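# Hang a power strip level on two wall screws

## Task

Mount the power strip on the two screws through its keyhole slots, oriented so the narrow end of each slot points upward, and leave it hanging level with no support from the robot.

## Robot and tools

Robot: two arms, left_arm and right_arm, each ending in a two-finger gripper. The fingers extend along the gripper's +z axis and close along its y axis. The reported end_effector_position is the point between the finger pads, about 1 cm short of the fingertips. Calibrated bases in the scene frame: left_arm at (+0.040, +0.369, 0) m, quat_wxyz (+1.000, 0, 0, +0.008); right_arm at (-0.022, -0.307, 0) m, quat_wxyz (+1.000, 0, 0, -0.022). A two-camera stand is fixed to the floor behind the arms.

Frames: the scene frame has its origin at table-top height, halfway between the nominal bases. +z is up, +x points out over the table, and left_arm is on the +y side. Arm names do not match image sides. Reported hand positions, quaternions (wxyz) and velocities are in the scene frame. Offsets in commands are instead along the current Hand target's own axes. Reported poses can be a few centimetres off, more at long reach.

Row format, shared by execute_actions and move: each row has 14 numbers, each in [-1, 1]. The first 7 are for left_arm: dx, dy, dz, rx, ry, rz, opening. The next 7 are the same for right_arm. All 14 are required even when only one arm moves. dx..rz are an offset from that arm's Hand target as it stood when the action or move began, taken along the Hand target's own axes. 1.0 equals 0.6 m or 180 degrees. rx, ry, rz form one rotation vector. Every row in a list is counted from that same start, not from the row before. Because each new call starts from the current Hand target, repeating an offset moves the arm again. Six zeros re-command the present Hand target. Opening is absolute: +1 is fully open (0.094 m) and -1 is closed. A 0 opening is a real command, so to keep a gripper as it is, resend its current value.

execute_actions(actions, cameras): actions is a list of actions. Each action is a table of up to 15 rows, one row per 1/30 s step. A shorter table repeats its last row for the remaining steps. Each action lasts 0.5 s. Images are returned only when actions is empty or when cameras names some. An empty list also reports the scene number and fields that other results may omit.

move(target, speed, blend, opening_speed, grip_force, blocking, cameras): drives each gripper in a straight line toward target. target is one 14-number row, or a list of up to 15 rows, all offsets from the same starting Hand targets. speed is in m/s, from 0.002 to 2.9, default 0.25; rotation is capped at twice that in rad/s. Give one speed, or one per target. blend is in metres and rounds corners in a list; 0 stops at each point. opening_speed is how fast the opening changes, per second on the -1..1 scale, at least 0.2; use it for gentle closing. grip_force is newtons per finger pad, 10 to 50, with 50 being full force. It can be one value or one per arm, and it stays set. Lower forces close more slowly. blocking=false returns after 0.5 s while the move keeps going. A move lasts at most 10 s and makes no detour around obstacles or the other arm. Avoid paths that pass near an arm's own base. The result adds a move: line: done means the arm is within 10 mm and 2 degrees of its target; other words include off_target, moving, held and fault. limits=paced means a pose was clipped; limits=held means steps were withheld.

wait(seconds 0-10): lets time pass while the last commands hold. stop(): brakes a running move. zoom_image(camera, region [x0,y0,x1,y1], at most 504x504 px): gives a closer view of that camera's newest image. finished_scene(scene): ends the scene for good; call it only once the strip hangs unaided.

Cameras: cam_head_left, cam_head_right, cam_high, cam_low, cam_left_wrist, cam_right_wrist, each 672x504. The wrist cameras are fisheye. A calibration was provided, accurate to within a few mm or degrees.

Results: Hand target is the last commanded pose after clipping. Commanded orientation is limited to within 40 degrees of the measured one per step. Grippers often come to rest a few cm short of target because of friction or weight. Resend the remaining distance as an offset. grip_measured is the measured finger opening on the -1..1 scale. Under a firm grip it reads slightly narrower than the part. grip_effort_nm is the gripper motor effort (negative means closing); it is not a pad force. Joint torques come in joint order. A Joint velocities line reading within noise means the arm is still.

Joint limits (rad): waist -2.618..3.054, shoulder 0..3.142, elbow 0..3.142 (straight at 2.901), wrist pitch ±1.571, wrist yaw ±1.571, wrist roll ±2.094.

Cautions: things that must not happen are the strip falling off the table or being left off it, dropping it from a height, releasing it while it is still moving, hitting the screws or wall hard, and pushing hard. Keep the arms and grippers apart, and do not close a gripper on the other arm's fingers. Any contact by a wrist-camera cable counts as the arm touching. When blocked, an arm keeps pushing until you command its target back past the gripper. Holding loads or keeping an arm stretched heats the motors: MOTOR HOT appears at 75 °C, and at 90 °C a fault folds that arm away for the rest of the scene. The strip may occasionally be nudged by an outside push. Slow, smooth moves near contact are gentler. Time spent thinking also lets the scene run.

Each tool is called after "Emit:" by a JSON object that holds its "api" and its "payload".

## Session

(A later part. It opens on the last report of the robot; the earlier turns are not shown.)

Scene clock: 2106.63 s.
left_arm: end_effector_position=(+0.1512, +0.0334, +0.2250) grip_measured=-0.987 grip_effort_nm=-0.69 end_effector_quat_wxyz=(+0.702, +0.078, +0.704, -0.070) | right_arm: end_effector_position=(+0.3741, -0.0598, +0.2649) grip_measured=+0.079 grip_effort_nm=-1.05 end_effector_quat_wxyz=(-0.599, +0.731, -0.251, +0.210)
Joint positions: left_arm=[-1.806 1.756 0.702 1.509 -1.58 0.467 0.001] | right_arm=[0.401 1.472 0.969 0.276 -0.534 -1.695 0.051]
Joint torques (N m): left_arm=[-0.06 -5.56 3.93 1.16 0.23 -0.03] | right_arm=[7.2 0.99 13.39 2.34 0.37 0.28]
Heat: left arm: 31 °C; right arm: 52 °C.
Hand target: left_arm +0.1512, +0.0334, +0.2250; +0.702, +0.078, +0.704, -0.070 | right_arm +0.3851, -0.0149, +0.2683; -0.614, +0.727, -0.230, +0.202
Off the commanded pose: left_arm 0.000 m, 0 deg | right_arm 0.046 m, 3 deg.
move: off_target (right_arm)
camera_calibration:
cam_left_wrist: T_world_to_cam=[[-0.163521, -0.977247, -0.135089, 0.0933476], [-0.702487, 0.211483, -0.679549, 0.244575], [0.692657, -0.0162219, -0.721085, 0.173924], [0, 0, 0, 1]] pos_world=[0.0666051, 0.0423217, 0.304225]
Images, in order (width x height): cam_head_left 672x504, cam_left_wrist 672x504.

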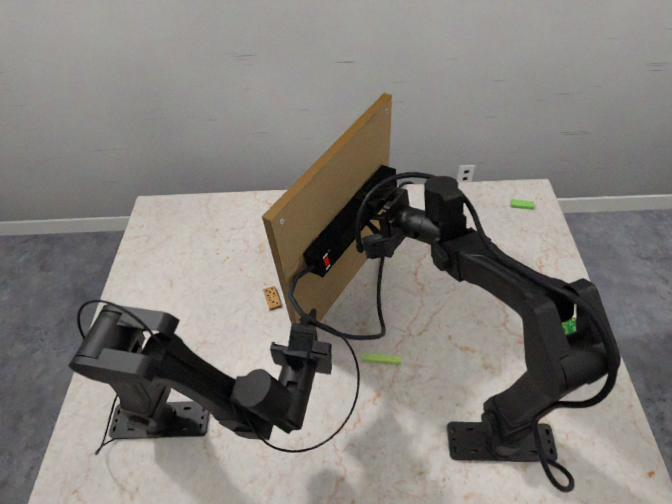

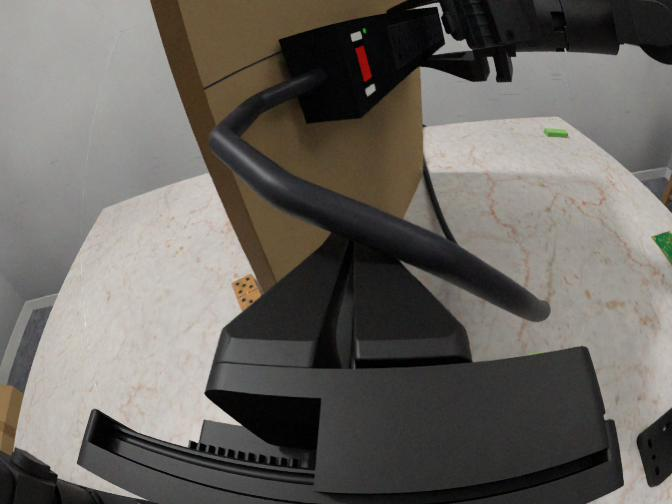

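Emit:
{"api": "move", "payload": {"target": [[0,0,0,0,0,0,-1, 0.0,-0.008,-0.045,0,0.0,0.012,-0.6],[0,0,0,0,0,0,-1, 0.0,-0.008,0.0,0,0.0,0.012,-0.6]], "speed": 0.06, "cameras": ["cam_head_left","cam_left_wrist"]}}

Emit:
{"api": "zoom_image", "payload": {"camera": "cam_head_left", "region": [270, 140, 430, 300]}}

Emit:
{"api": "zoom_image", "payload": {"camera": "cam_left_wrist", "region": [220, 0, 470, 140]}}

Scene clock: 2115.13 s.
left_arm: end_effector_position=(+0.1512, +0.0334, +0.2250) grip_measured=-0.987 grip_effort_nm=-0.69 end_effector_quat_wxyz=(+0.702, +0.078, +0.704, -0.070) | right_arm: end_effector_position=(+0.3737, -0.0600, +0.2666) grip_measured=+0.079 grip_effort_nm=-1.05 end_effector_quat_wxyz=(-0.595, +0.733, -0.254, +0.208)
Joint positions: left_arm=[-1.806 1.756 0.702 1.509 -1.58 0.467 0.001] | right_arm=[0.402 1.467 0.983 0.245 -0.53 -1.696 0.051]
Joint torques (N m): left_arm=[-0.01 -5.55 3.95 1.16 0.21 -0.01] | right_arm=[7.17 1.05 13.6 2.42 0.32 0.67]
Heat: left arm: 31 °C; right arm: 51 °C.
Hand target: left_arm +0.1512, +0.0334, +0.2250; +0.702, +0.078, +0.704, -0.070 | right_arm +0.3855, -0.0142, +0.2730; -0.618, +0.723, -0.244, +0.190
Off the commanded pose: left_arm 0.000 m, 0 deg | right_arm 0.048 m, 4 deg.
move: off_target (right_arm)
camera_calibration:
cam_left_wrist: T_world_to_cam=[[-0.163521, -0.977247, -0.135089, 0.0933476], [-0.702487, 0.211483, -0.679549, 0.244575], [0.692657, -0.0162219, -0.721085, 0.173924], [0, 0, 0, 1]] pos_world=[0.0666051, 0.0423217, 0.304225]
Images, in order (width x height): cam_head_left 672x504, cam_left_wrist 672x504.

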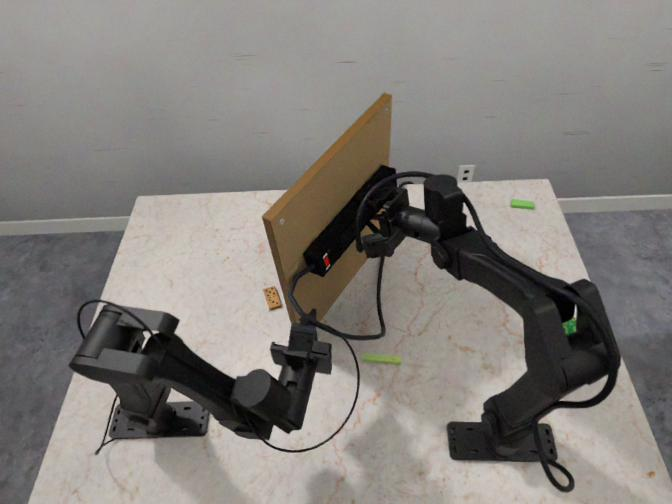

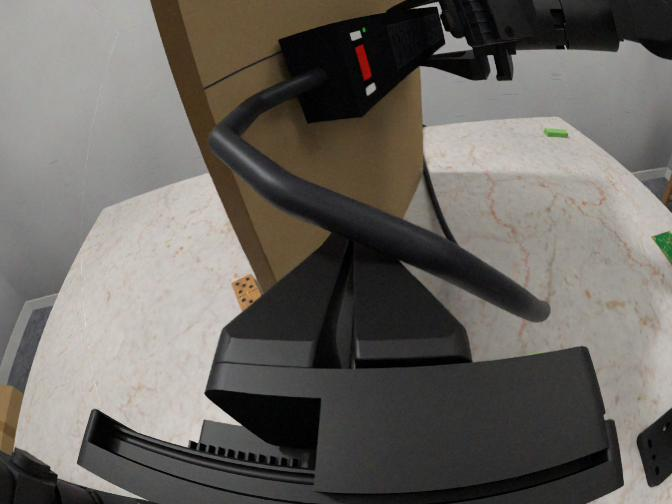

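Scaled by 3.150 from the camera's 672x504 image, which has a finer 960x720 frame.

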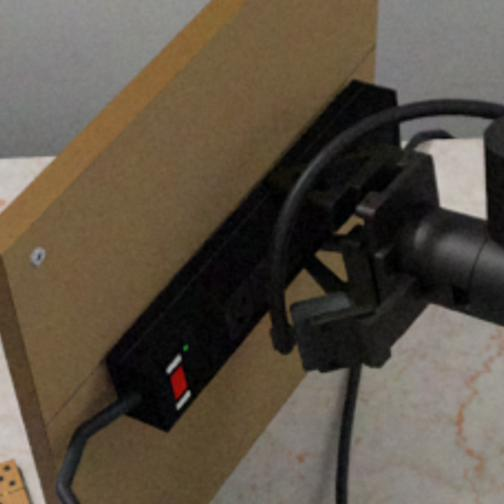

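Scaled by 2.016 from the camera's 672x504 image, which has a finer 960x720 frame.

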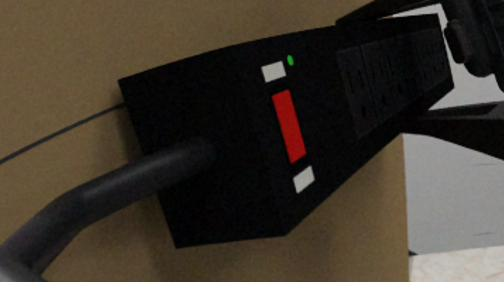

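Emit:
{"api": "move", "payload": {"target": [[0,0,0,0,0,0,-1, 0.0,0.02,-0.06,0,0.0,-0.01,-0.6],[0,0,0,0,0,0,-1, 0.0,0.035,-0.06,-0.03,0.0,-0.012,-0.6],[0,0,0,0,0,0,-1, 0.0,0.035,-0.06,0.02,0.0,-0.012,-0.6]], "speed": 0.08, "cameras": ["cam_head_left","cam_left_wrist"]}}

Emit:
{"api": "zoom_image", "payload": {"camera": "cam_head_left", "region": [270, 140, 430, 300]}}

Emit:
{"api": "zoom_image", "payload": {"camera": "cam_left_wrist", "region": [220, 0, 470, 140]}}

Scene clock: 2128.77 s.
left_arm: end_effector_position=(+0.1512, +0.0334, +0.2250) grip_measured=-0.987 grip_effort_nm=-0.69 end_effector_quat_wxyz=(+0.702, +0.078, +0.704, -0.070) | right_arm: end_effector_position=(+0.3689, -0.0589, +0.2619) grip_measured=+0.077 grip_effort_nm=-1.05 end_effector_quat_wxyz=(-0.628, +0.705, -0.241, +0.226)
Joint positions: left_arm=[-1.806 1.756 0.702 1.509 -1.58 0.467 0.001] | right_arm=[0.409 1.472 0.864 0.48 -0.528 -1.652 0.051]
Joint torques (N m): left_arm=[-0.03 -5.59 4 1.15 0.2 -0.01] | right_arm=[1.84 -4.72 7.12 2 -0.38 0.03]
Heat: left arm: 31 °C; right arm: 53 °C.
Hand target: left_arm +0.1512, +0.0334, +0.2250; +0.702, +0.078, +0.704, -0.070 | right_arm +0.3623, -0.0455, +0.2583; -0.636, +0.708, -0.224, +0.210
Off the commanded pose: left_arm 0.000 m, 0 deg | right_arm 0.015 m, 3 deg.
move: off_target (right_arm)
camera_calibration:
cam_left_wrist: T_world_to_cam=[[-0.163521, -0.977247, -0.135089, 0.0933476], [-0.702487, 0.211483, -0.679549, 0.244575], [0.692657, -0.0162219, -0.721085, 0.173924], [0, 0, 0, 1]] pos_world=[0.0666051, 0.0423217, 0.304225]
Images, in order (width x height): cam_head_left 672x504, cam_left_wrist 672x504.

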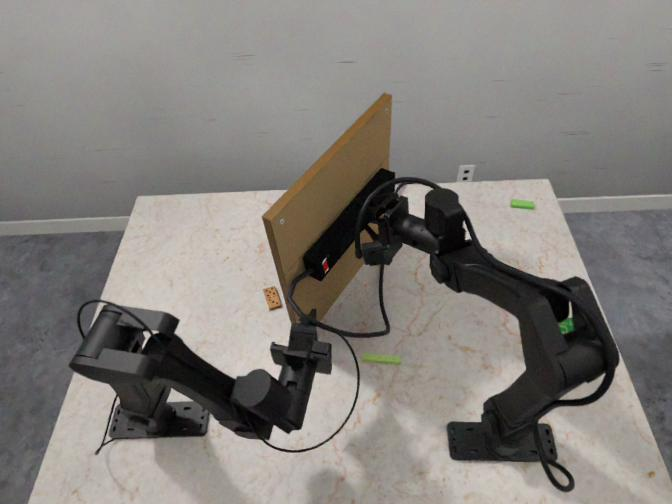

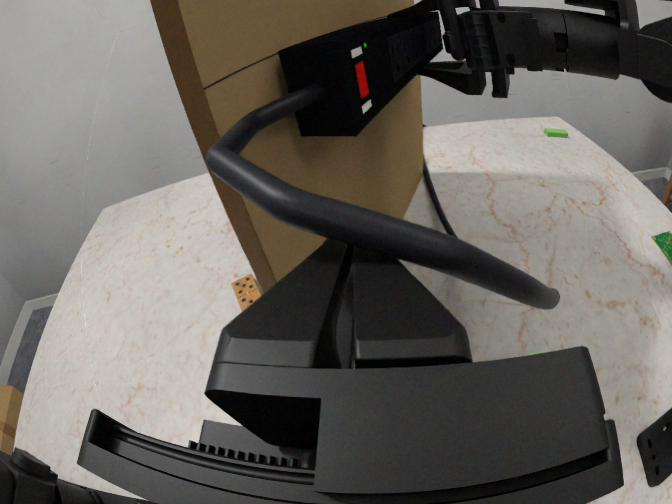

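Scaled by 3.150 from the camera's 672x504 image, which has a finer 960x720 frame.

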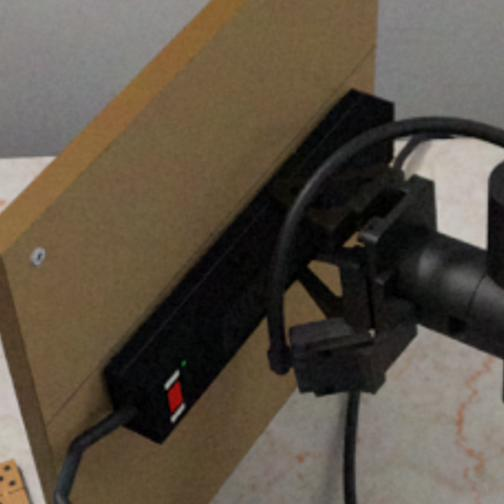

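Scaled by 2.016 from the camera's 672x504 image, which has a finer 960x720 frame.

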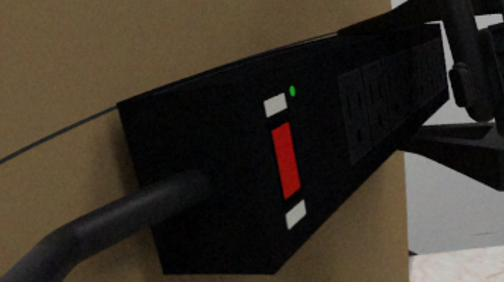

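Emit:
{"api": "move", "payload": {"target": [[0,0,0,0,0,0,-1, 0.0,0.025,0,0,0.0,0,-0.6],[0,0,0,0,0,0,-1, 0.0,0.035,0,-0.03,0.0,0,-0.6],[0,0,0,0,0,0,-1, 0.0,0.035,0,0.02,0.0,0,-0.6]], "speed": 0.08, "cameras": ["cam_head_left","cam_left_wrist"]}}

Emit:
{"api": "zoom_image", "payload": {"camera": "cam_head_left", "region": [270, 140, 430, 300]}}

Emit:
{"api": "zoom_image", "payload": {"camera": "cam_left_wrist", "region": [220, 0, 470, 140]}}

Scene clock: 2141.93 s.
left_arm: end_effector_position=(+0.1512, +0.0334, +0.2250) grip_measured=-0.987 grip_effort_nm=-0.69 end_effector_quat_wxyz=(+0.702, +0.078, +0.704, -0.070) | right_arm: end_effector_position=(+0.3690, -0.0574, +0.2578) grip_measured=+0.077 grip_effort_nm=-1.05 end_effector_quat_wxyz=(+0.667, -0.668, +0.226, -0.239)
Joint positions: left_arm=[-1.806 1.756 0.702 1.509 -1.58 0.467 0.001] | right_arm=[0.409 1.533 0.771 0.767 -0.536 -1.585 0.051]
Joint torques (N m): left_arm=[-0.05 -5.56 3.96 1.15 0.22 -0.03] | right_arm=[1.46 -4.56 5.9 1.56 -0.37 -0.21]
Heat: left arm: 31 °C; right arm: 50 °C.
Hand target: left_arm +0.1512, +0.0334, +0.2250; +0.702, +0.078, +0.704, -0.070 | right_arm +0.3612, -0.0474, +0.2373; +0.658, -0.687, +0.217, -0.216
Off the commanded pose: left_arm 0.000 m, 0 deg | right_arm 0.024 m, 4 deg.
move: off_target (right_arm)
camera_calibration:
cam_left_wrist: T_world_to_cam=[[-0.163521, -0.977247, -0.135089, 0.0933476], [-0.702487, 0.211483, -0.679549, 0.244575], [0.692657, -0.0162219, -0.721085, 0.173924], [0, 0, 0, 1]] pos_world=[0.0666051, 0.0423217, 0.304225]
Images, in order (width x height): cam_head_left 672x504, cam_left_wrist 672x504.

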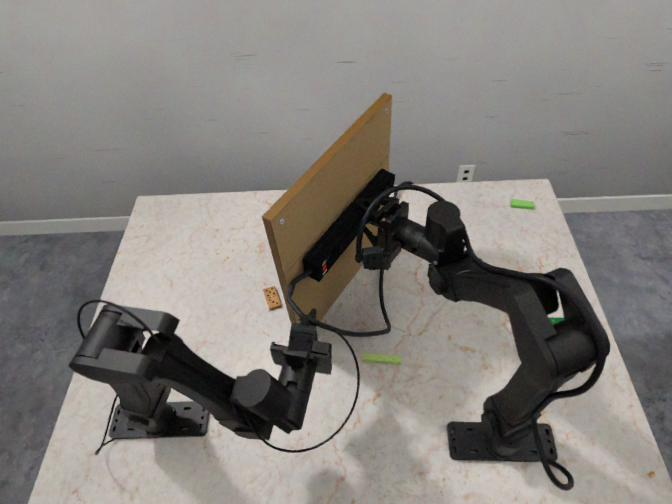

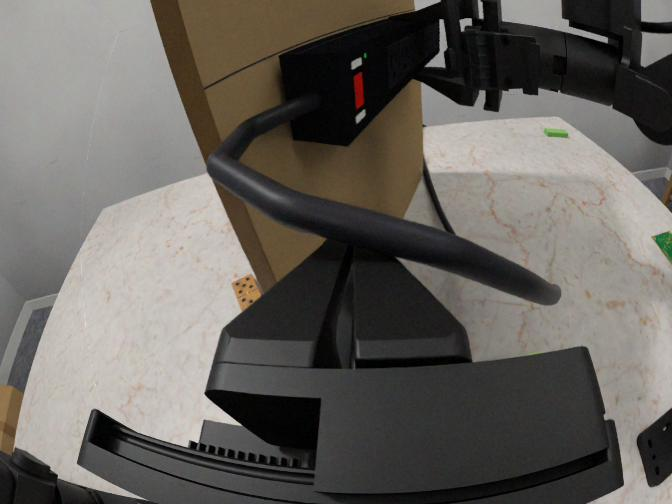

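Scaled by 3.150 from the camera's 672x504 image, which has a finer 960x720 frame.

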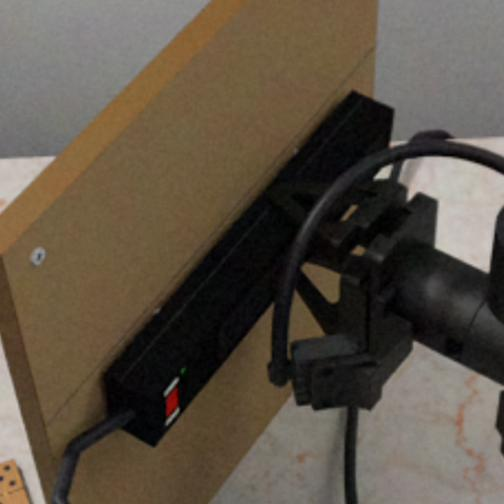

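Scaled by 2.016 from the camera's 672x504 image, which has a finer 960x720 frame.

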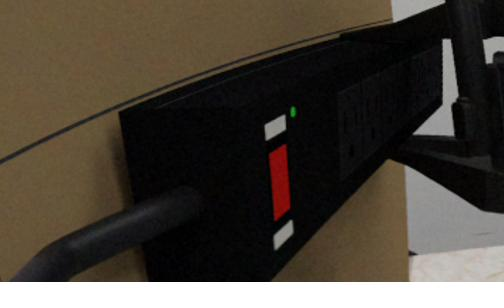

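Emit:
{"api": "zoom_image", "payload": {"camera": "cam_head_left", "region": [300, 165, 400, 265]}}

Emit:
{"api": "wait", "payload": {"seconds": 0.1, "cameras": ["cam_head_right", "cam_right_wrist"]}}

Emit:
{"api": "zoom_image", "payload": {"camera": "cam_head_right", "region": [290, 150, 420, 280]}}

Scaled by 5.040 from the camera's 672x504 image, which has a finer 960x720 frame.

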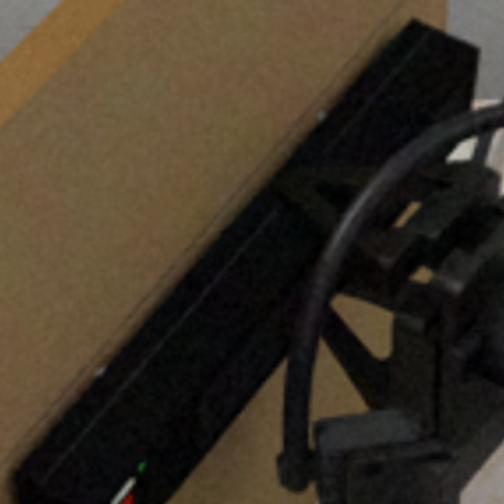

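Scene clock: 2195.10 s.
left_arm: end_effector_position=(+0.1512, +0.0334, +0.2250) grip_measured=-0.987 grip_effort_nm=-0.69 end_effector_quat_wxyz=(+0.702, +0.078, +0.704, -0.070) | right_arm: end_effector_position=(+0.3690, -0.0574, +0.2579) grip_measured=+0.077 grip_effort_nm=-1.05 end_effector_quat_wxyz=(+0.667, -0.668, +0.226, -0.239)
Joint positions: left_arm=[-1.806 1.756 0.702 1.509 -1.58 0.467 0.001] | right_arm=[0.409 1.533 0.771 0.768 -0.536 -1.585 0.051]
Joint torques (N m): left_arm=[-0.08 -5.53 4 1.14 0.22 -0.01] | right_arm=[1.31 -4.64 5.67 1.58 -0.38 -0.2]
Heat: left arm: 31 °C; right arm: 47 °C.
Hand target: left_arm +0.1512, +0.0334, +0.2250; +0.702, +0.078, +0.704, -0.070 | right_arm +0.3612, -0.0474, +0.2374; +0.658, -0.687, +0.217, -0.217
Tool commands: left_gripper/opening=-1.0 right_gripper/opening=-0.6
Off the commanded pose: left_arm 0.000 m, 0 deg | right_arm 0.024 m, 4 deg.
wait: 0.10 s; at rest from the start
camera_calibration:
cam_right_wrist: T_world_to_cam=[[0.101651, 0.00131097, 0.994819, -0.287829], [0.163857, -0.986363, -0.0154431, -0.115016], [0.981233, 0.164578, -0.100479, -0.20977], [0, 0, 0, 1]] pos_world=[0.253937, -0.0785462, 0.263484]
Images, in order (width x height): cam_head_right 672x504, cam_right_wrist 672x504.

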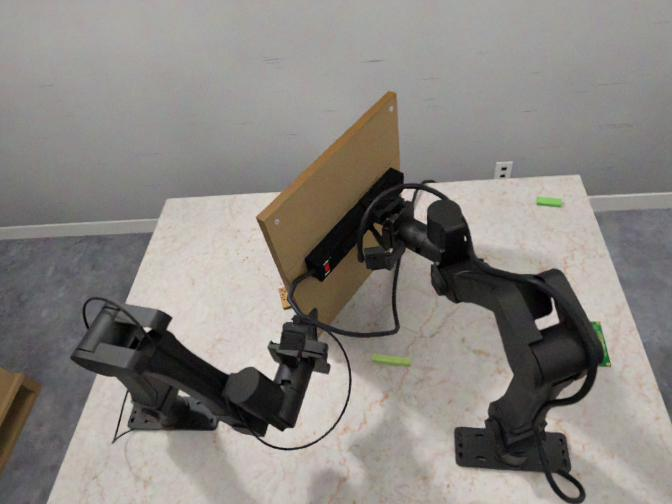

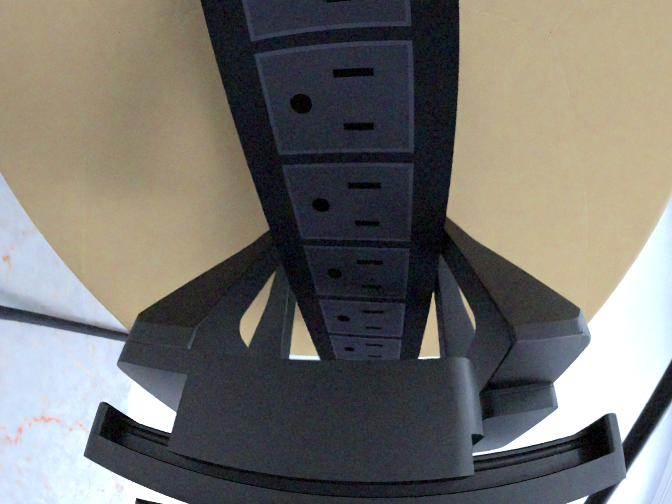

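Scaled by 3.877 from the camera's 672x504 image, which has a finer 960x720 frame.

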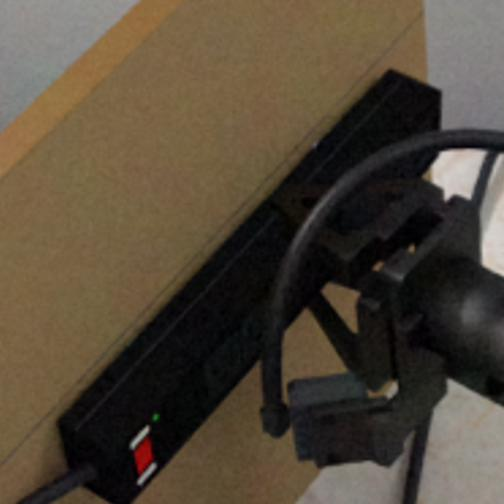

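Emit:
{"api": "move", "payload": {"target": [[0,0,-0.11,0,0,0,-1, 0,0,0,0,0,0,-0.6],[-0.11,0.09,-0.105,0.155,0,0,-1, 0,0,0,0,0,0,-0.6]], "speed": 0.15, "cameras": ["cam_head_left","cam_left_wrist"]}}

Emit:
{"api": "zoom_image", "payload": {"camera": "cam_left_wrist", "region": [230, 0, 480, 140]}}

Scene clock: 2242.83 s.
left_arm: end_effector_position=(+0.1002, +0.0992, +0.2781) grip_measured=-0.987 grip_effort_nm=-0.69 end_effector_quat_wxyz=(+0.666, +0.258, +0.663, -0.222) | right_arm: end_effector_position=(+0.3690, -0.0574, +0.2591) grip_measured=+0.077 grip_effort_nm=-1.05 end_effector_quat_wxyz=(+0.668, -0.668, +0.223, -0.242)
Joint positions: left_arm=[-2.062 0.891 0.495 0.334 -1.352 -0.011 0.001] | right_arm=[0.409 1.533 0.771 0.773 -0.536 -1.591 0.051]
Joint torques (N m): left_arm=[0.49 -1.52 8.2 1.42 0.03 -0.07] | right_arm=[1.36 -4.66 5.6 1.5 -0.34 -0.16]
Heat: left arm: 32 °C; right arm: 47 °C.
Hand target: left_arm +0.1011, +0.0987, +0.2919; +0.663, +0.245, +0.667, -0.238 | right_arm +0.3612, -0.0474, +0.2373; +0.658, -0.687, +0.217, -0.217
Off the commanded pose: left_arm 0.014 m, 2 deg | right_arm 0.025 m, 4 deg.
move: off_target (left_arm, right_arm)
camera_calibration:
cam_left_wrist: T_world_to_cam=[[-0.596703, -0.783557, -0.173157, 0.191186], [-0.511894, 0.537849, -0.669838, 0.17664], [0.617988, -0.311057, -0.722035, 0.285505], [0, 0, 0, 1]] pos_world=[0.0280631, 0.143607, 0.35757]
Images, in order (width x height): cam_head_left 672x504, cam_left_wrist 672x504.

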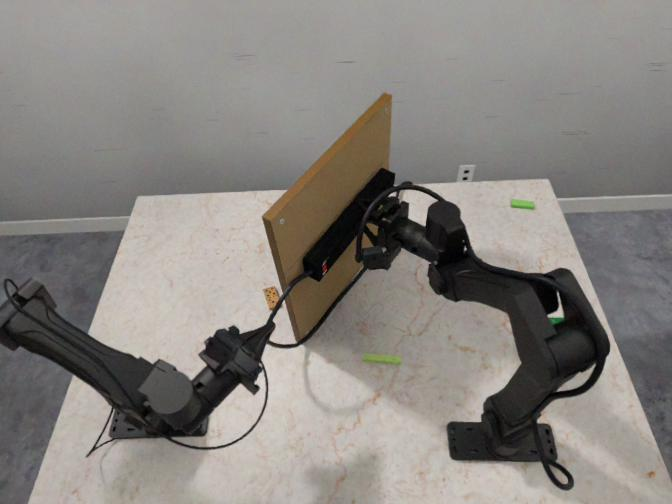

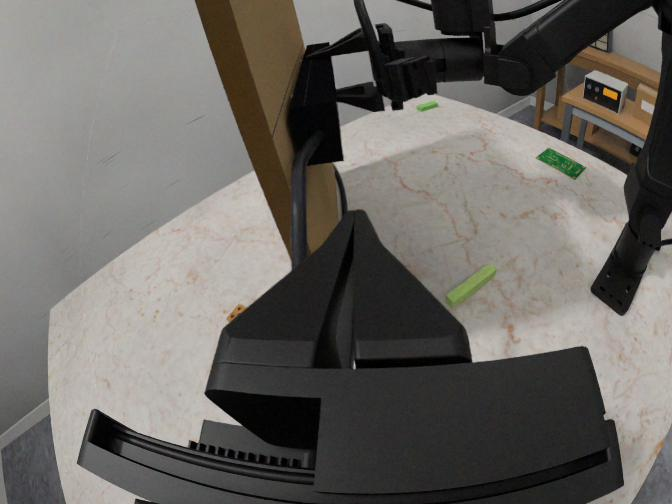

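Scaled by 2.016 from the camera's 672x504 image, which has a finer 960x720 frame.

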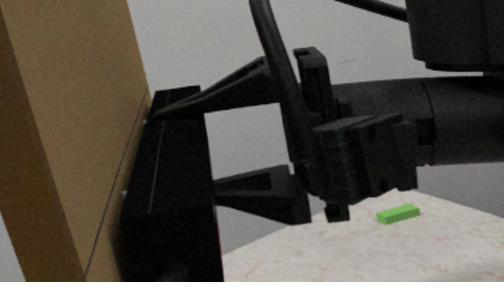

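Emit:
{"api": "zoom_image", "payload": {"camera": "cam_left_wrist", "region": [270, 30, 350, 180]}}

Scaled by 3.360 from the camera's 672x504 image, which has a finer 960x720 frame.

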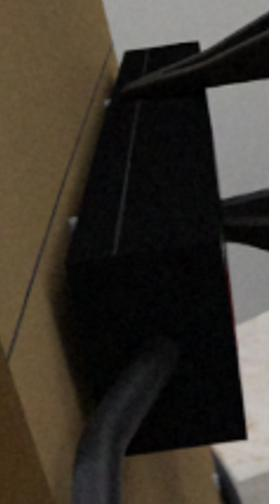

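Emit:
{"api": "move", "payload": {"target": [[0,0,0,0,0,0,-1, 0.0,-0.04,-0.012,0,0,0,-0.6],[0,0,0,0,0,0,-1, 0.004,-0.065,-0.012,0,0,0,-0.6]], "speed": 0.06, "cameras": ["cam_head_left","cam_left_wrist"]}}

Emit:
{"api": "zoom_image", "payload": {"camera": "cam_head_left", "region": [270, 140, 430, 300]}}

Emit:
{"api": "zoom_image", "payload": {"camera": "cam_left_wrist", "region": [270, 10, 350, 160]}}

Scene clock: 2286.20 s.
left_arm: end_effector_position=(+0.1001, +0.0992, +0.2772) grip_measured=-0.987 grip_effort_nm=-0.69 end_effector_quat_wxyz=(+0.666, +0.259, +0.663, -0.221) | right_arm: end_effector_position=(+0.3679, -0.0578, +0.2574) grip_measured=+0.077 grip_effort_nm=-1.05 end_effector_quat_wxyz=(+0.646, -0.689, +0.240, -0.224)
Joint positions: left_arm=[-2.062 0.891 0.495 0.326 -1.351 -0.016 0.001] | right_arm=[0.409 1.495 0.815 0.606 -0.536 -1.607 0.051]
Joint torques (N m): left_arm=[0.47 -1.55 8.36 1.43 0.02 -0.1] | right_arm=[0.17 -8.85 9.63 1.44 -0.6 0.01]
Heat: left arm: 36 °C; right arm: 46 °C.
Hand target: left_arm +0.1010, +0.0986, +0.2919; +0.663, +0.245, +0.667, -0.238 | right_arm +0.3595, -0.0531, +0.2766; +0.658, -0.687, +0.217, -0.217
Off the commanded pose: left_arm 0.015 m, 3 deg | right_arm 0.021 m, 3 deg.
move: off_target (left_arm, right_arm)
camera_calibration:
cam_left_wrist: T_world_to_cam=[[-0.596928, -0.782814, -0.175726, 0.191727], [-0.511505, 0.540073, -0.668344, 0.175409], [0.618094, -0.309069, -0.722797, 0.284919], [0, 0, 0, 1]] pos_world=[0.0280628, 0.143412, 0.356864]
Images, in order (width x height): cam_head_left 672x504, cam_left_wrist 672x504.

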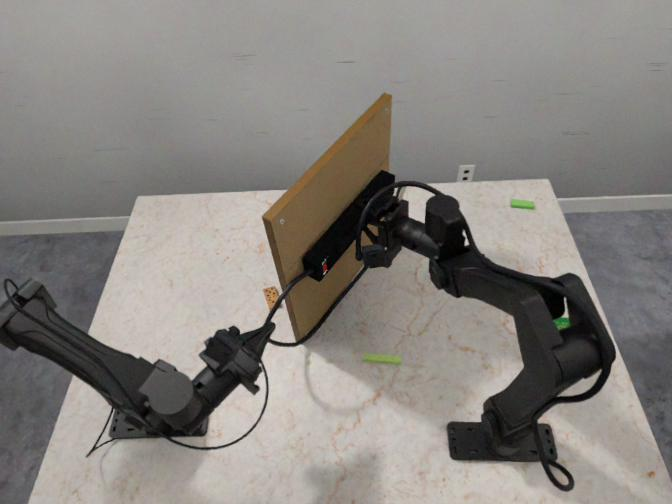

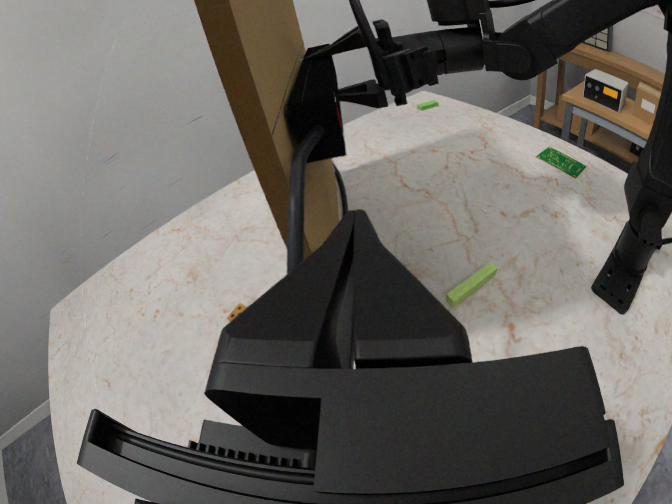

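Scaled by 3.150 from the camera's 672x504 image, which has a finer 960x720 frame.

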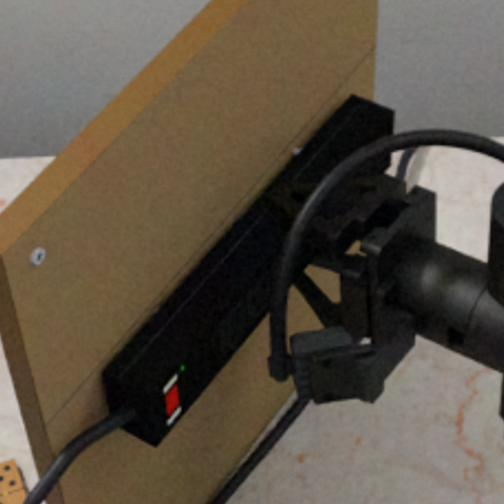

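Scaled by 3.360 from the camera's 672x504 image, which has a finer 960x720 frame.

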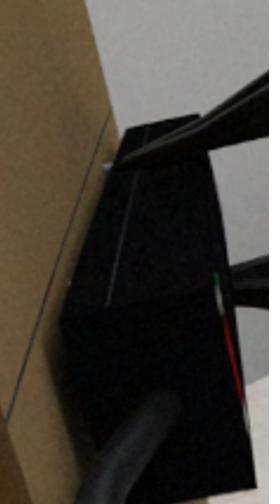

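Emit:
{"api": "move", "payload": {"target": [[0,0,0,0,0,0,-1, 0.0,-0.022,-0.004,0,0,-0.02,-0.6]], "speed": 0.06, "cameras": ["cam_head_left","cam_left_wrist"]}}

Emit:
{"api": "zoom_image", "payload": {"camera": "cam_head_left", "region": [270, 140, 430, 300]}}

Emit:
{"api": "zoom_image", "payload": {"camera": "cam_left_wrist", "region": [270, 10, 350, 160]}}

Scene clock: 2299.13 s.
left_arm: end_effector_position=(+0.1001, +0.0992, +0.2772) grip_measured=-0.987 grip_effort_nm=-0.69 end_effector_quat_wxyz=(+0.666, +0.259, +0.663, -0.221) | right_arm: end_effector_position=(+0.3679, -0.0588, +0.2645) grip_measured=+0.077 grip_effort_nm=-1.05 end_effector_quat_wxyz=(-0.634, +0.701, -0.223, +0.240)
Joint positions: left_arm=[-2.062 0.891 0.495 0.326 -1.351 -0.016 0.001] | right_arm=[0.407 1.475 0.846 0.535 -0.537 -1.673 0.051]
Joint torques (N m): left_arm=[0.42 -1.61 8.32 1.42 0.04 -0.08] | right_arm=[0.09 -9.25 9.84 1.56 -0.63 0.05]
Heat: left arm: 36 °C; right arm: 48 °C.
Hand target: left_arm +0.1010, +0.0986, +0.2919; +0.663, +0.245, +0.667, -0.238 | right_arm +0.3583, -0.0546, +0.2900; -0.651, +0.694, -0.195, +0.237
Off the commanded pose: left_arm 0.015 m, 3 deg | right_arm 0.028 m, 4 deg.
move: off_target (left_arm, right_arm)
camera_calibration:
cam_left_wrist: T_world_to_cam=[[-0.596928, -0.782814, -0.175726, 0.191727], [-0.511505, 0.540073, -0.668344, 0.175409], [0.618094, -0.309069, -0.722797, 0.284919], [0, 0, 0, 1]] pos_world=[0.0280628, 0.143412, 0.356864]
Images, in order (width x height): cam_head_left 672x504, cam_left_wrist 672x504.

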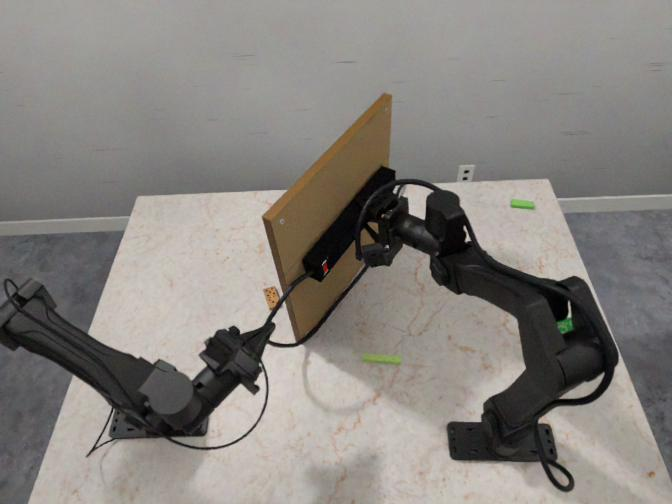

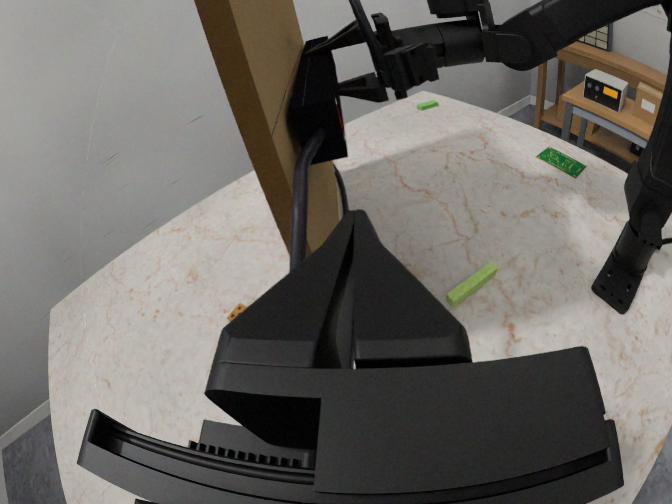

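Scaled by 3.150 from the camera's 672x504 image, which has a finer 960x720 frame.

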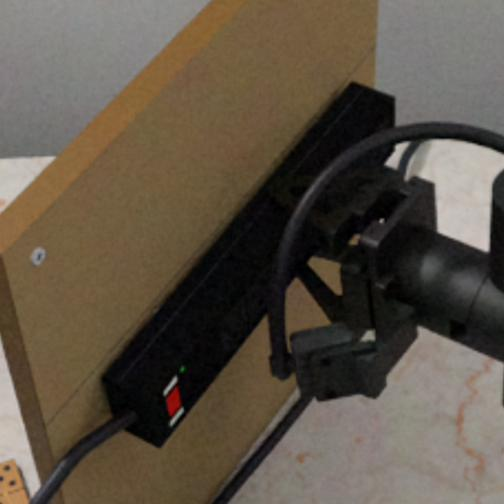

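Scaled by 3.360 from the camera's 672x504 image, which has a finer 960x720 frame.

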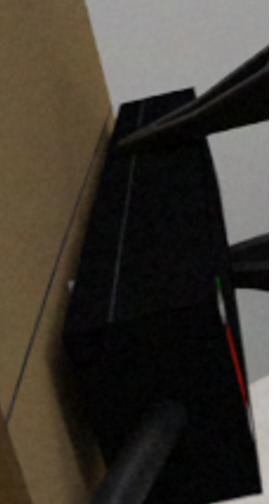

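Emit:
{"api": "move", "payload": {"target": [[0,0,0,0,0,0,-1, 0.004,-0.018,0.0,0,0,0.014,-0.6]], "speed": 0.06, "cameras": ["cam_head_left","cam_left_wrist"]}}

Emit:
{"api": "zoom_image", "payload": {"camera": "cam_head_left", "region": [270, 140, 430, 300]}}

Emit:
{"api": "zoom_image", "payload": {"camera": "cam_left_wrist", "region": [270, 10, 350, 160]}}

Scene clock: 2309.27 s.
left_arm: end_effector_position=(+0.1001, +0.0992, +0.2772) grip_measured=-0.987 grip_effort_nm=-0.69 end_effector_quat_wxyz=(+0.666, +0.259, +0.663, -0.221) | right_arm: end_effector_position=(+0.3677, -0.0580, +0.2623) grip_measured=+0.077 grip_effort_nm=-1.05 end_effector_quat_wxyz=(-0.627, +0.709, -0.234, +0.223)
Joint positions: left_arm=[-2.062 0.891 0.495 0.326 -1.351 -0.016 0.001] | right_arm=[0.406 1.471 0.872 0.463 -0.545 -1.665 0.051]
Joint torques (N m): left_arm=[0.46 -1.59 8.36 1.44 0.03 -0.1] | right_arm=[-0.21 -9.8 10.88 1.74 -0.6 0.38]
Heat: left arm: 37 °C; right arm: 48 °C.
Hand target: left_arm +0.1010, +0.0986, +0.2919; +0.663, +0.245, +0.667, -0.238 | right_arm +0.3598, -0.0551, +0.3008; -0.656, +0.689, -0.211, +0.223
Off the commanded pose: left_arm 0.015 m, 3 deg | right_arm 0.039 m, 5 deg.
move: off_target (left_arm, right_arm)
camera_calibration:
cam_left_wrist: T_world_to_cam=[[-0.596928, -0.782814, -0.175726, 0.191727], [-0.511505, 0.540073, -0.668344, 0.175409], [0.618094, -0.309069, -0.722797, 0.284919], [0, 0, 0, 1]] pos_world=[0.0280628, 0.143412, 0.356864]
Images, in order (width x height): cam_head_left 672x504, cam_left_wrist 672x504.

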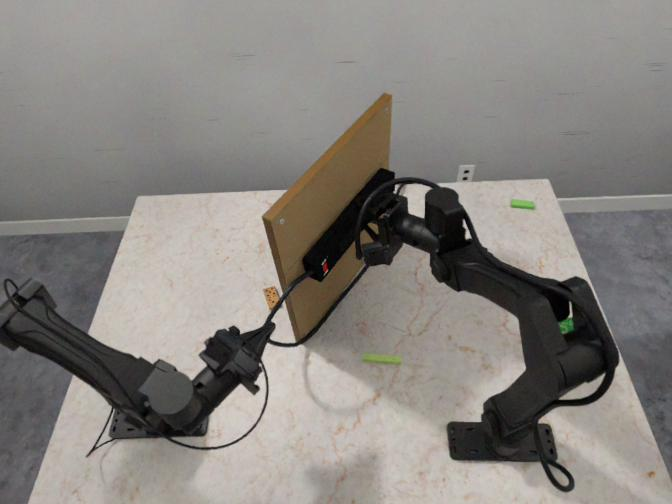

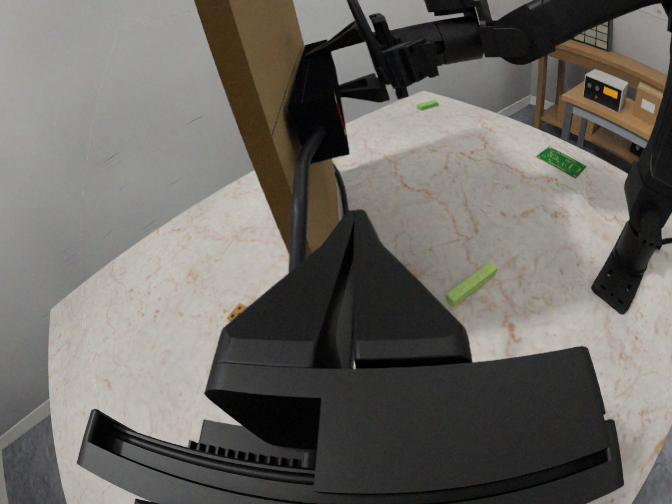

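Scaled by 3.150 from the camera's 672x504 image, which has a finer 960x720 frame.

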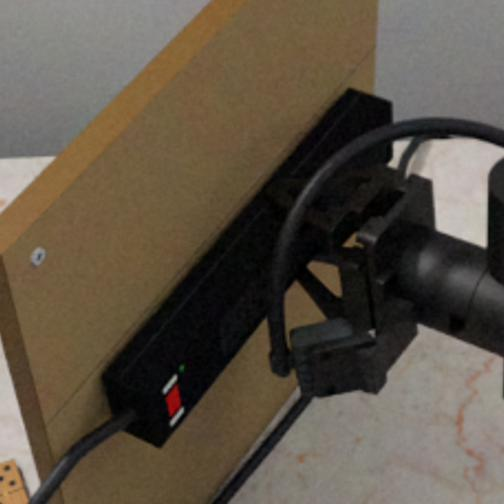

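Scaled by 3.360 from the camera's 672x504 image, which has a finer 960x720 frame.

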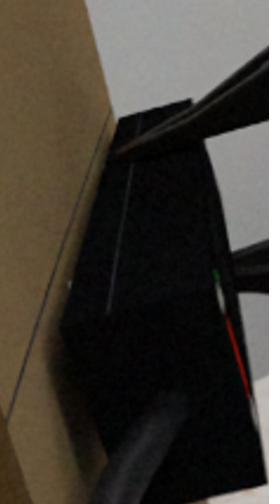

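Emit:
{"api": "move", "payload": {"target": [0,0,0,0,0,0,-1,0.008,-0.03,-0.03,0,0,0,-0.6], "speed": 0.06, "cameras": ["cam_head_left","cam_left_wrist"]}}

Emit:
{"api": "zoom_image", "payload": {"camera": "cam_head_left", "region": [270, 140, 430, 300]}}

Emit:
{"api": "zoom_image", "payload": {"camera": "cam_left_wrist", "region": [270, 10, 350, 160]}}

Scene clock: 2356.33 s.
left_arm: end_effector_position=(+0.1001, +0.0992, +0.2772) grip_measured=-0.987 grip_effort_nm=-0.69 end_effector_quat_wxyz=(+0.666, +0.259, +0.663, -0.221) | right_arm: end_effector_position=(+0.3587, -0.0724, +0.2755) grip_measured=+0.077 grip_effort_nm=-1.05 end_effector_quat_wxyz=(-0.624, +0.715, -0.236, +0.211)
Joint positions: left_arm=[-2.062 0.891 0.495 0.326 -1.351 -0.016 0.001] | right_arm=[0.363 1.403 0.889 0.351 -0.602 -1.67 0.051]
Joint torques (N m): left_arm=[0.46 -1.58 8.34 1.41 0.02 -0.11] | right_arm=[-0.23 -9.36 11.45 1.93 -0.45 0.41]
Heat: left arm: 37 °C; right arm: 50 °C.
Hand target: left_arm +0.1010, +0.0986, +0.2919; +0.663, +0.245, +0.667, -0.238 | right_arm +0.3532, -0.0716, +0.3196; -0.656, +0.689, -0.211, +0.223
Off the commanded pose: left_arm 0.015 m, 3 deg | right_arm 0.044 m, 6 deg.
move: off_target (left_arm, right_arm)
camera_calibration:
cam_left_wrist: T_world_to_cam=[[-0.596928, -0.782814, -0.175726, 0.191727], [-0.511505, 0.540073, -0.668344, 0.175409], [0.618094, -0.309069, -0.722797, 0.284919], [0, 0, 0, 1]] pos_world=[0.0280628, 0.143412, 0.356864]
Images, in order (width x height): cam_head_left 672x504, cam_left_wrist 672x504.

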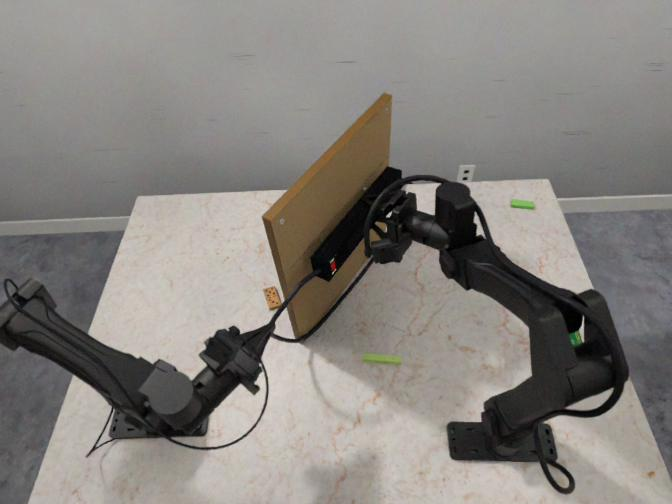

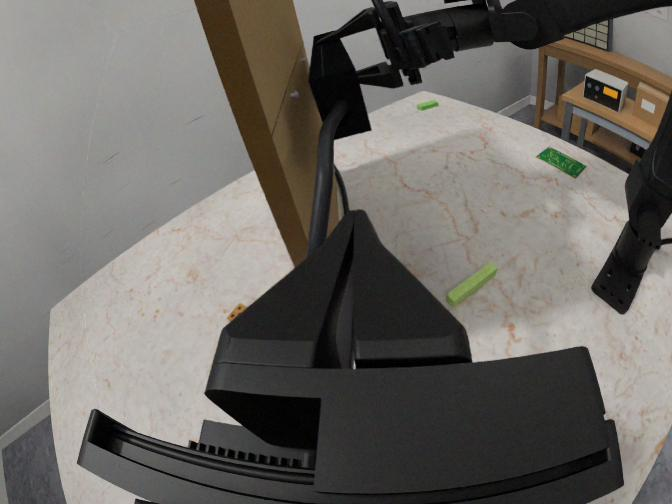

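Scaled by 3.150 from the camera's 672x504 image, which has a finer 960x720 frame.

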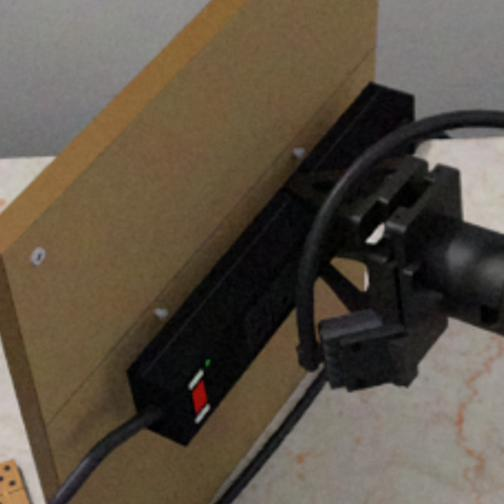

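Scaled by 3.360 from the camera's 672x504 image, which has a finer 960x720 frame.

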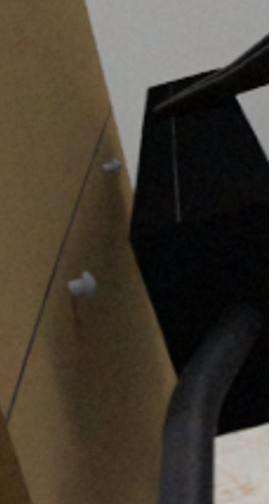

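Emit:
{"api": "move", "payload": {"target": [0,0,0,0,0,0,-1,0,0,0.012,0,0.012,0.012,-0.6], "speed": 0.06, "cameras": ["cam_head_left","cam_left_wrist"]}}

Emit:
{"api": "zoom_image", "payload": {"camera": "cam_head_left", "region": [270, 140, 430, 300]}}

Emit:
{"api": "zoom_image", "payload": {"camera": "cam_left_wrist", "region": [270, 10, 350, 160]}}

Scene clock: 2370.83 s.
left_arm: end_effector_position=(+0.1001, +0.0992, +0.2772) grip_measured=-0.987 grip_effort_nm=-0.69 end_effector_quat_wxyz=(+0.666, +0.259, +0.663, -0.221) | right_arm: end_effector_position=(+0.3623, -0.0721, +0.2746) grip_measured=+0.077 grip_effort_nm=-1.05 end_effector_quat_wxyz=(-0.621, +0.709, -0.258, +0.214)
Joint positions: left_arm=[-2.062 0.891 0.495 0.326 -1.351 -0.016 0.001] | right_arm=[0.379 1.403 0.889 0.351 -0.548 -1.639 0.051]
Joint torques (N m): left_arm=[0.47 -1.62 8.34 1.42 0.03 -0.08] | right_arm=[0.91 -9.03 11.71 1.99 -0.34 0.49]
Heat: left arm: 37 °C; right arm: 50 °C.
Hand target: left_arm +0.1010, +0.0986, +0.2919; +0.663, +0.245, +0.667, -0.238 | right_arm +0.3574, -0.0658, +0.3193; -0.656, +0.681, -0.236, +0.223
Off the commanded pose: left_arm 0.015 m, 3 deg | right_arm 0.045 m, 6 deg.
move: off_target (left_arm, right_arm)
camera_calibration:
cam_left_wrist: T_world_to_cam=[[-0.596928, -0.782814, -0.175726, 0.191727], [-0.511505, 0.540073, -0.668344, 0.175409], [0.618094, -0.309069, -0.722797, 0.284919], [0, 0, 0, 1]] pos_world=[0.0280628, 0.143412, 0.356864]
Images, in order (width x height): cam_head_left 672x504, cam_left_wrist 672x504.

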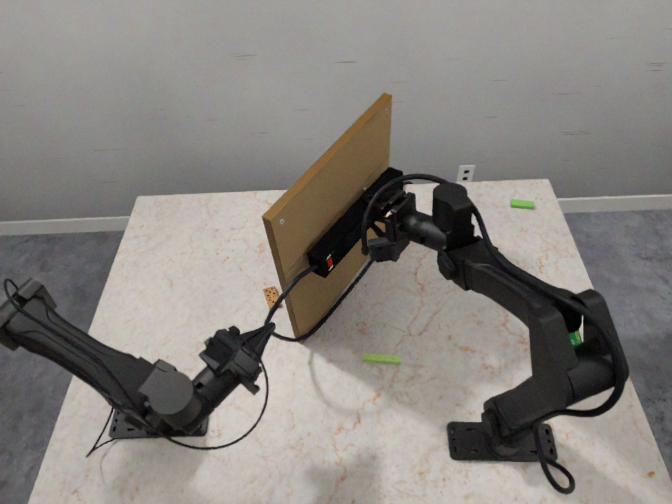

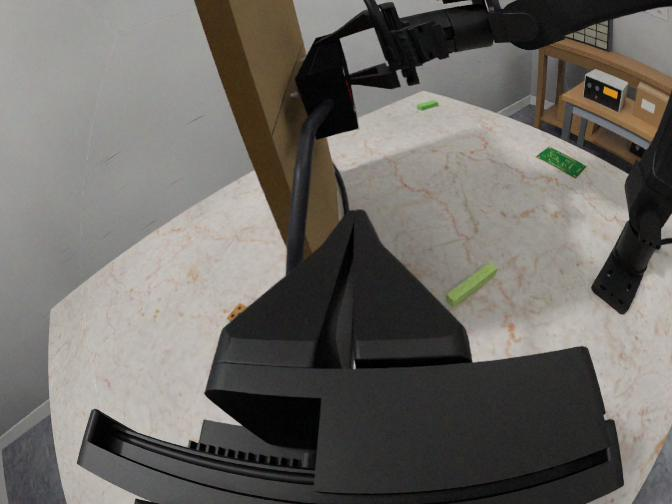

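Scaled by 3.150 from the camera's 672x504 image, which has a finer 960x720 frame.

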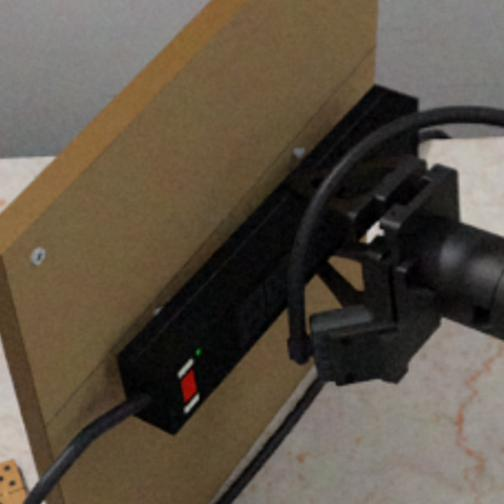

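Scaled by 3.360 from the camera's 672x504 image, which has a finer 960x720 frame.

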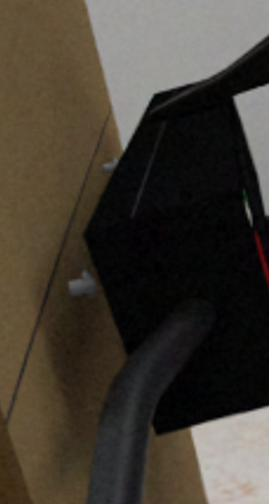

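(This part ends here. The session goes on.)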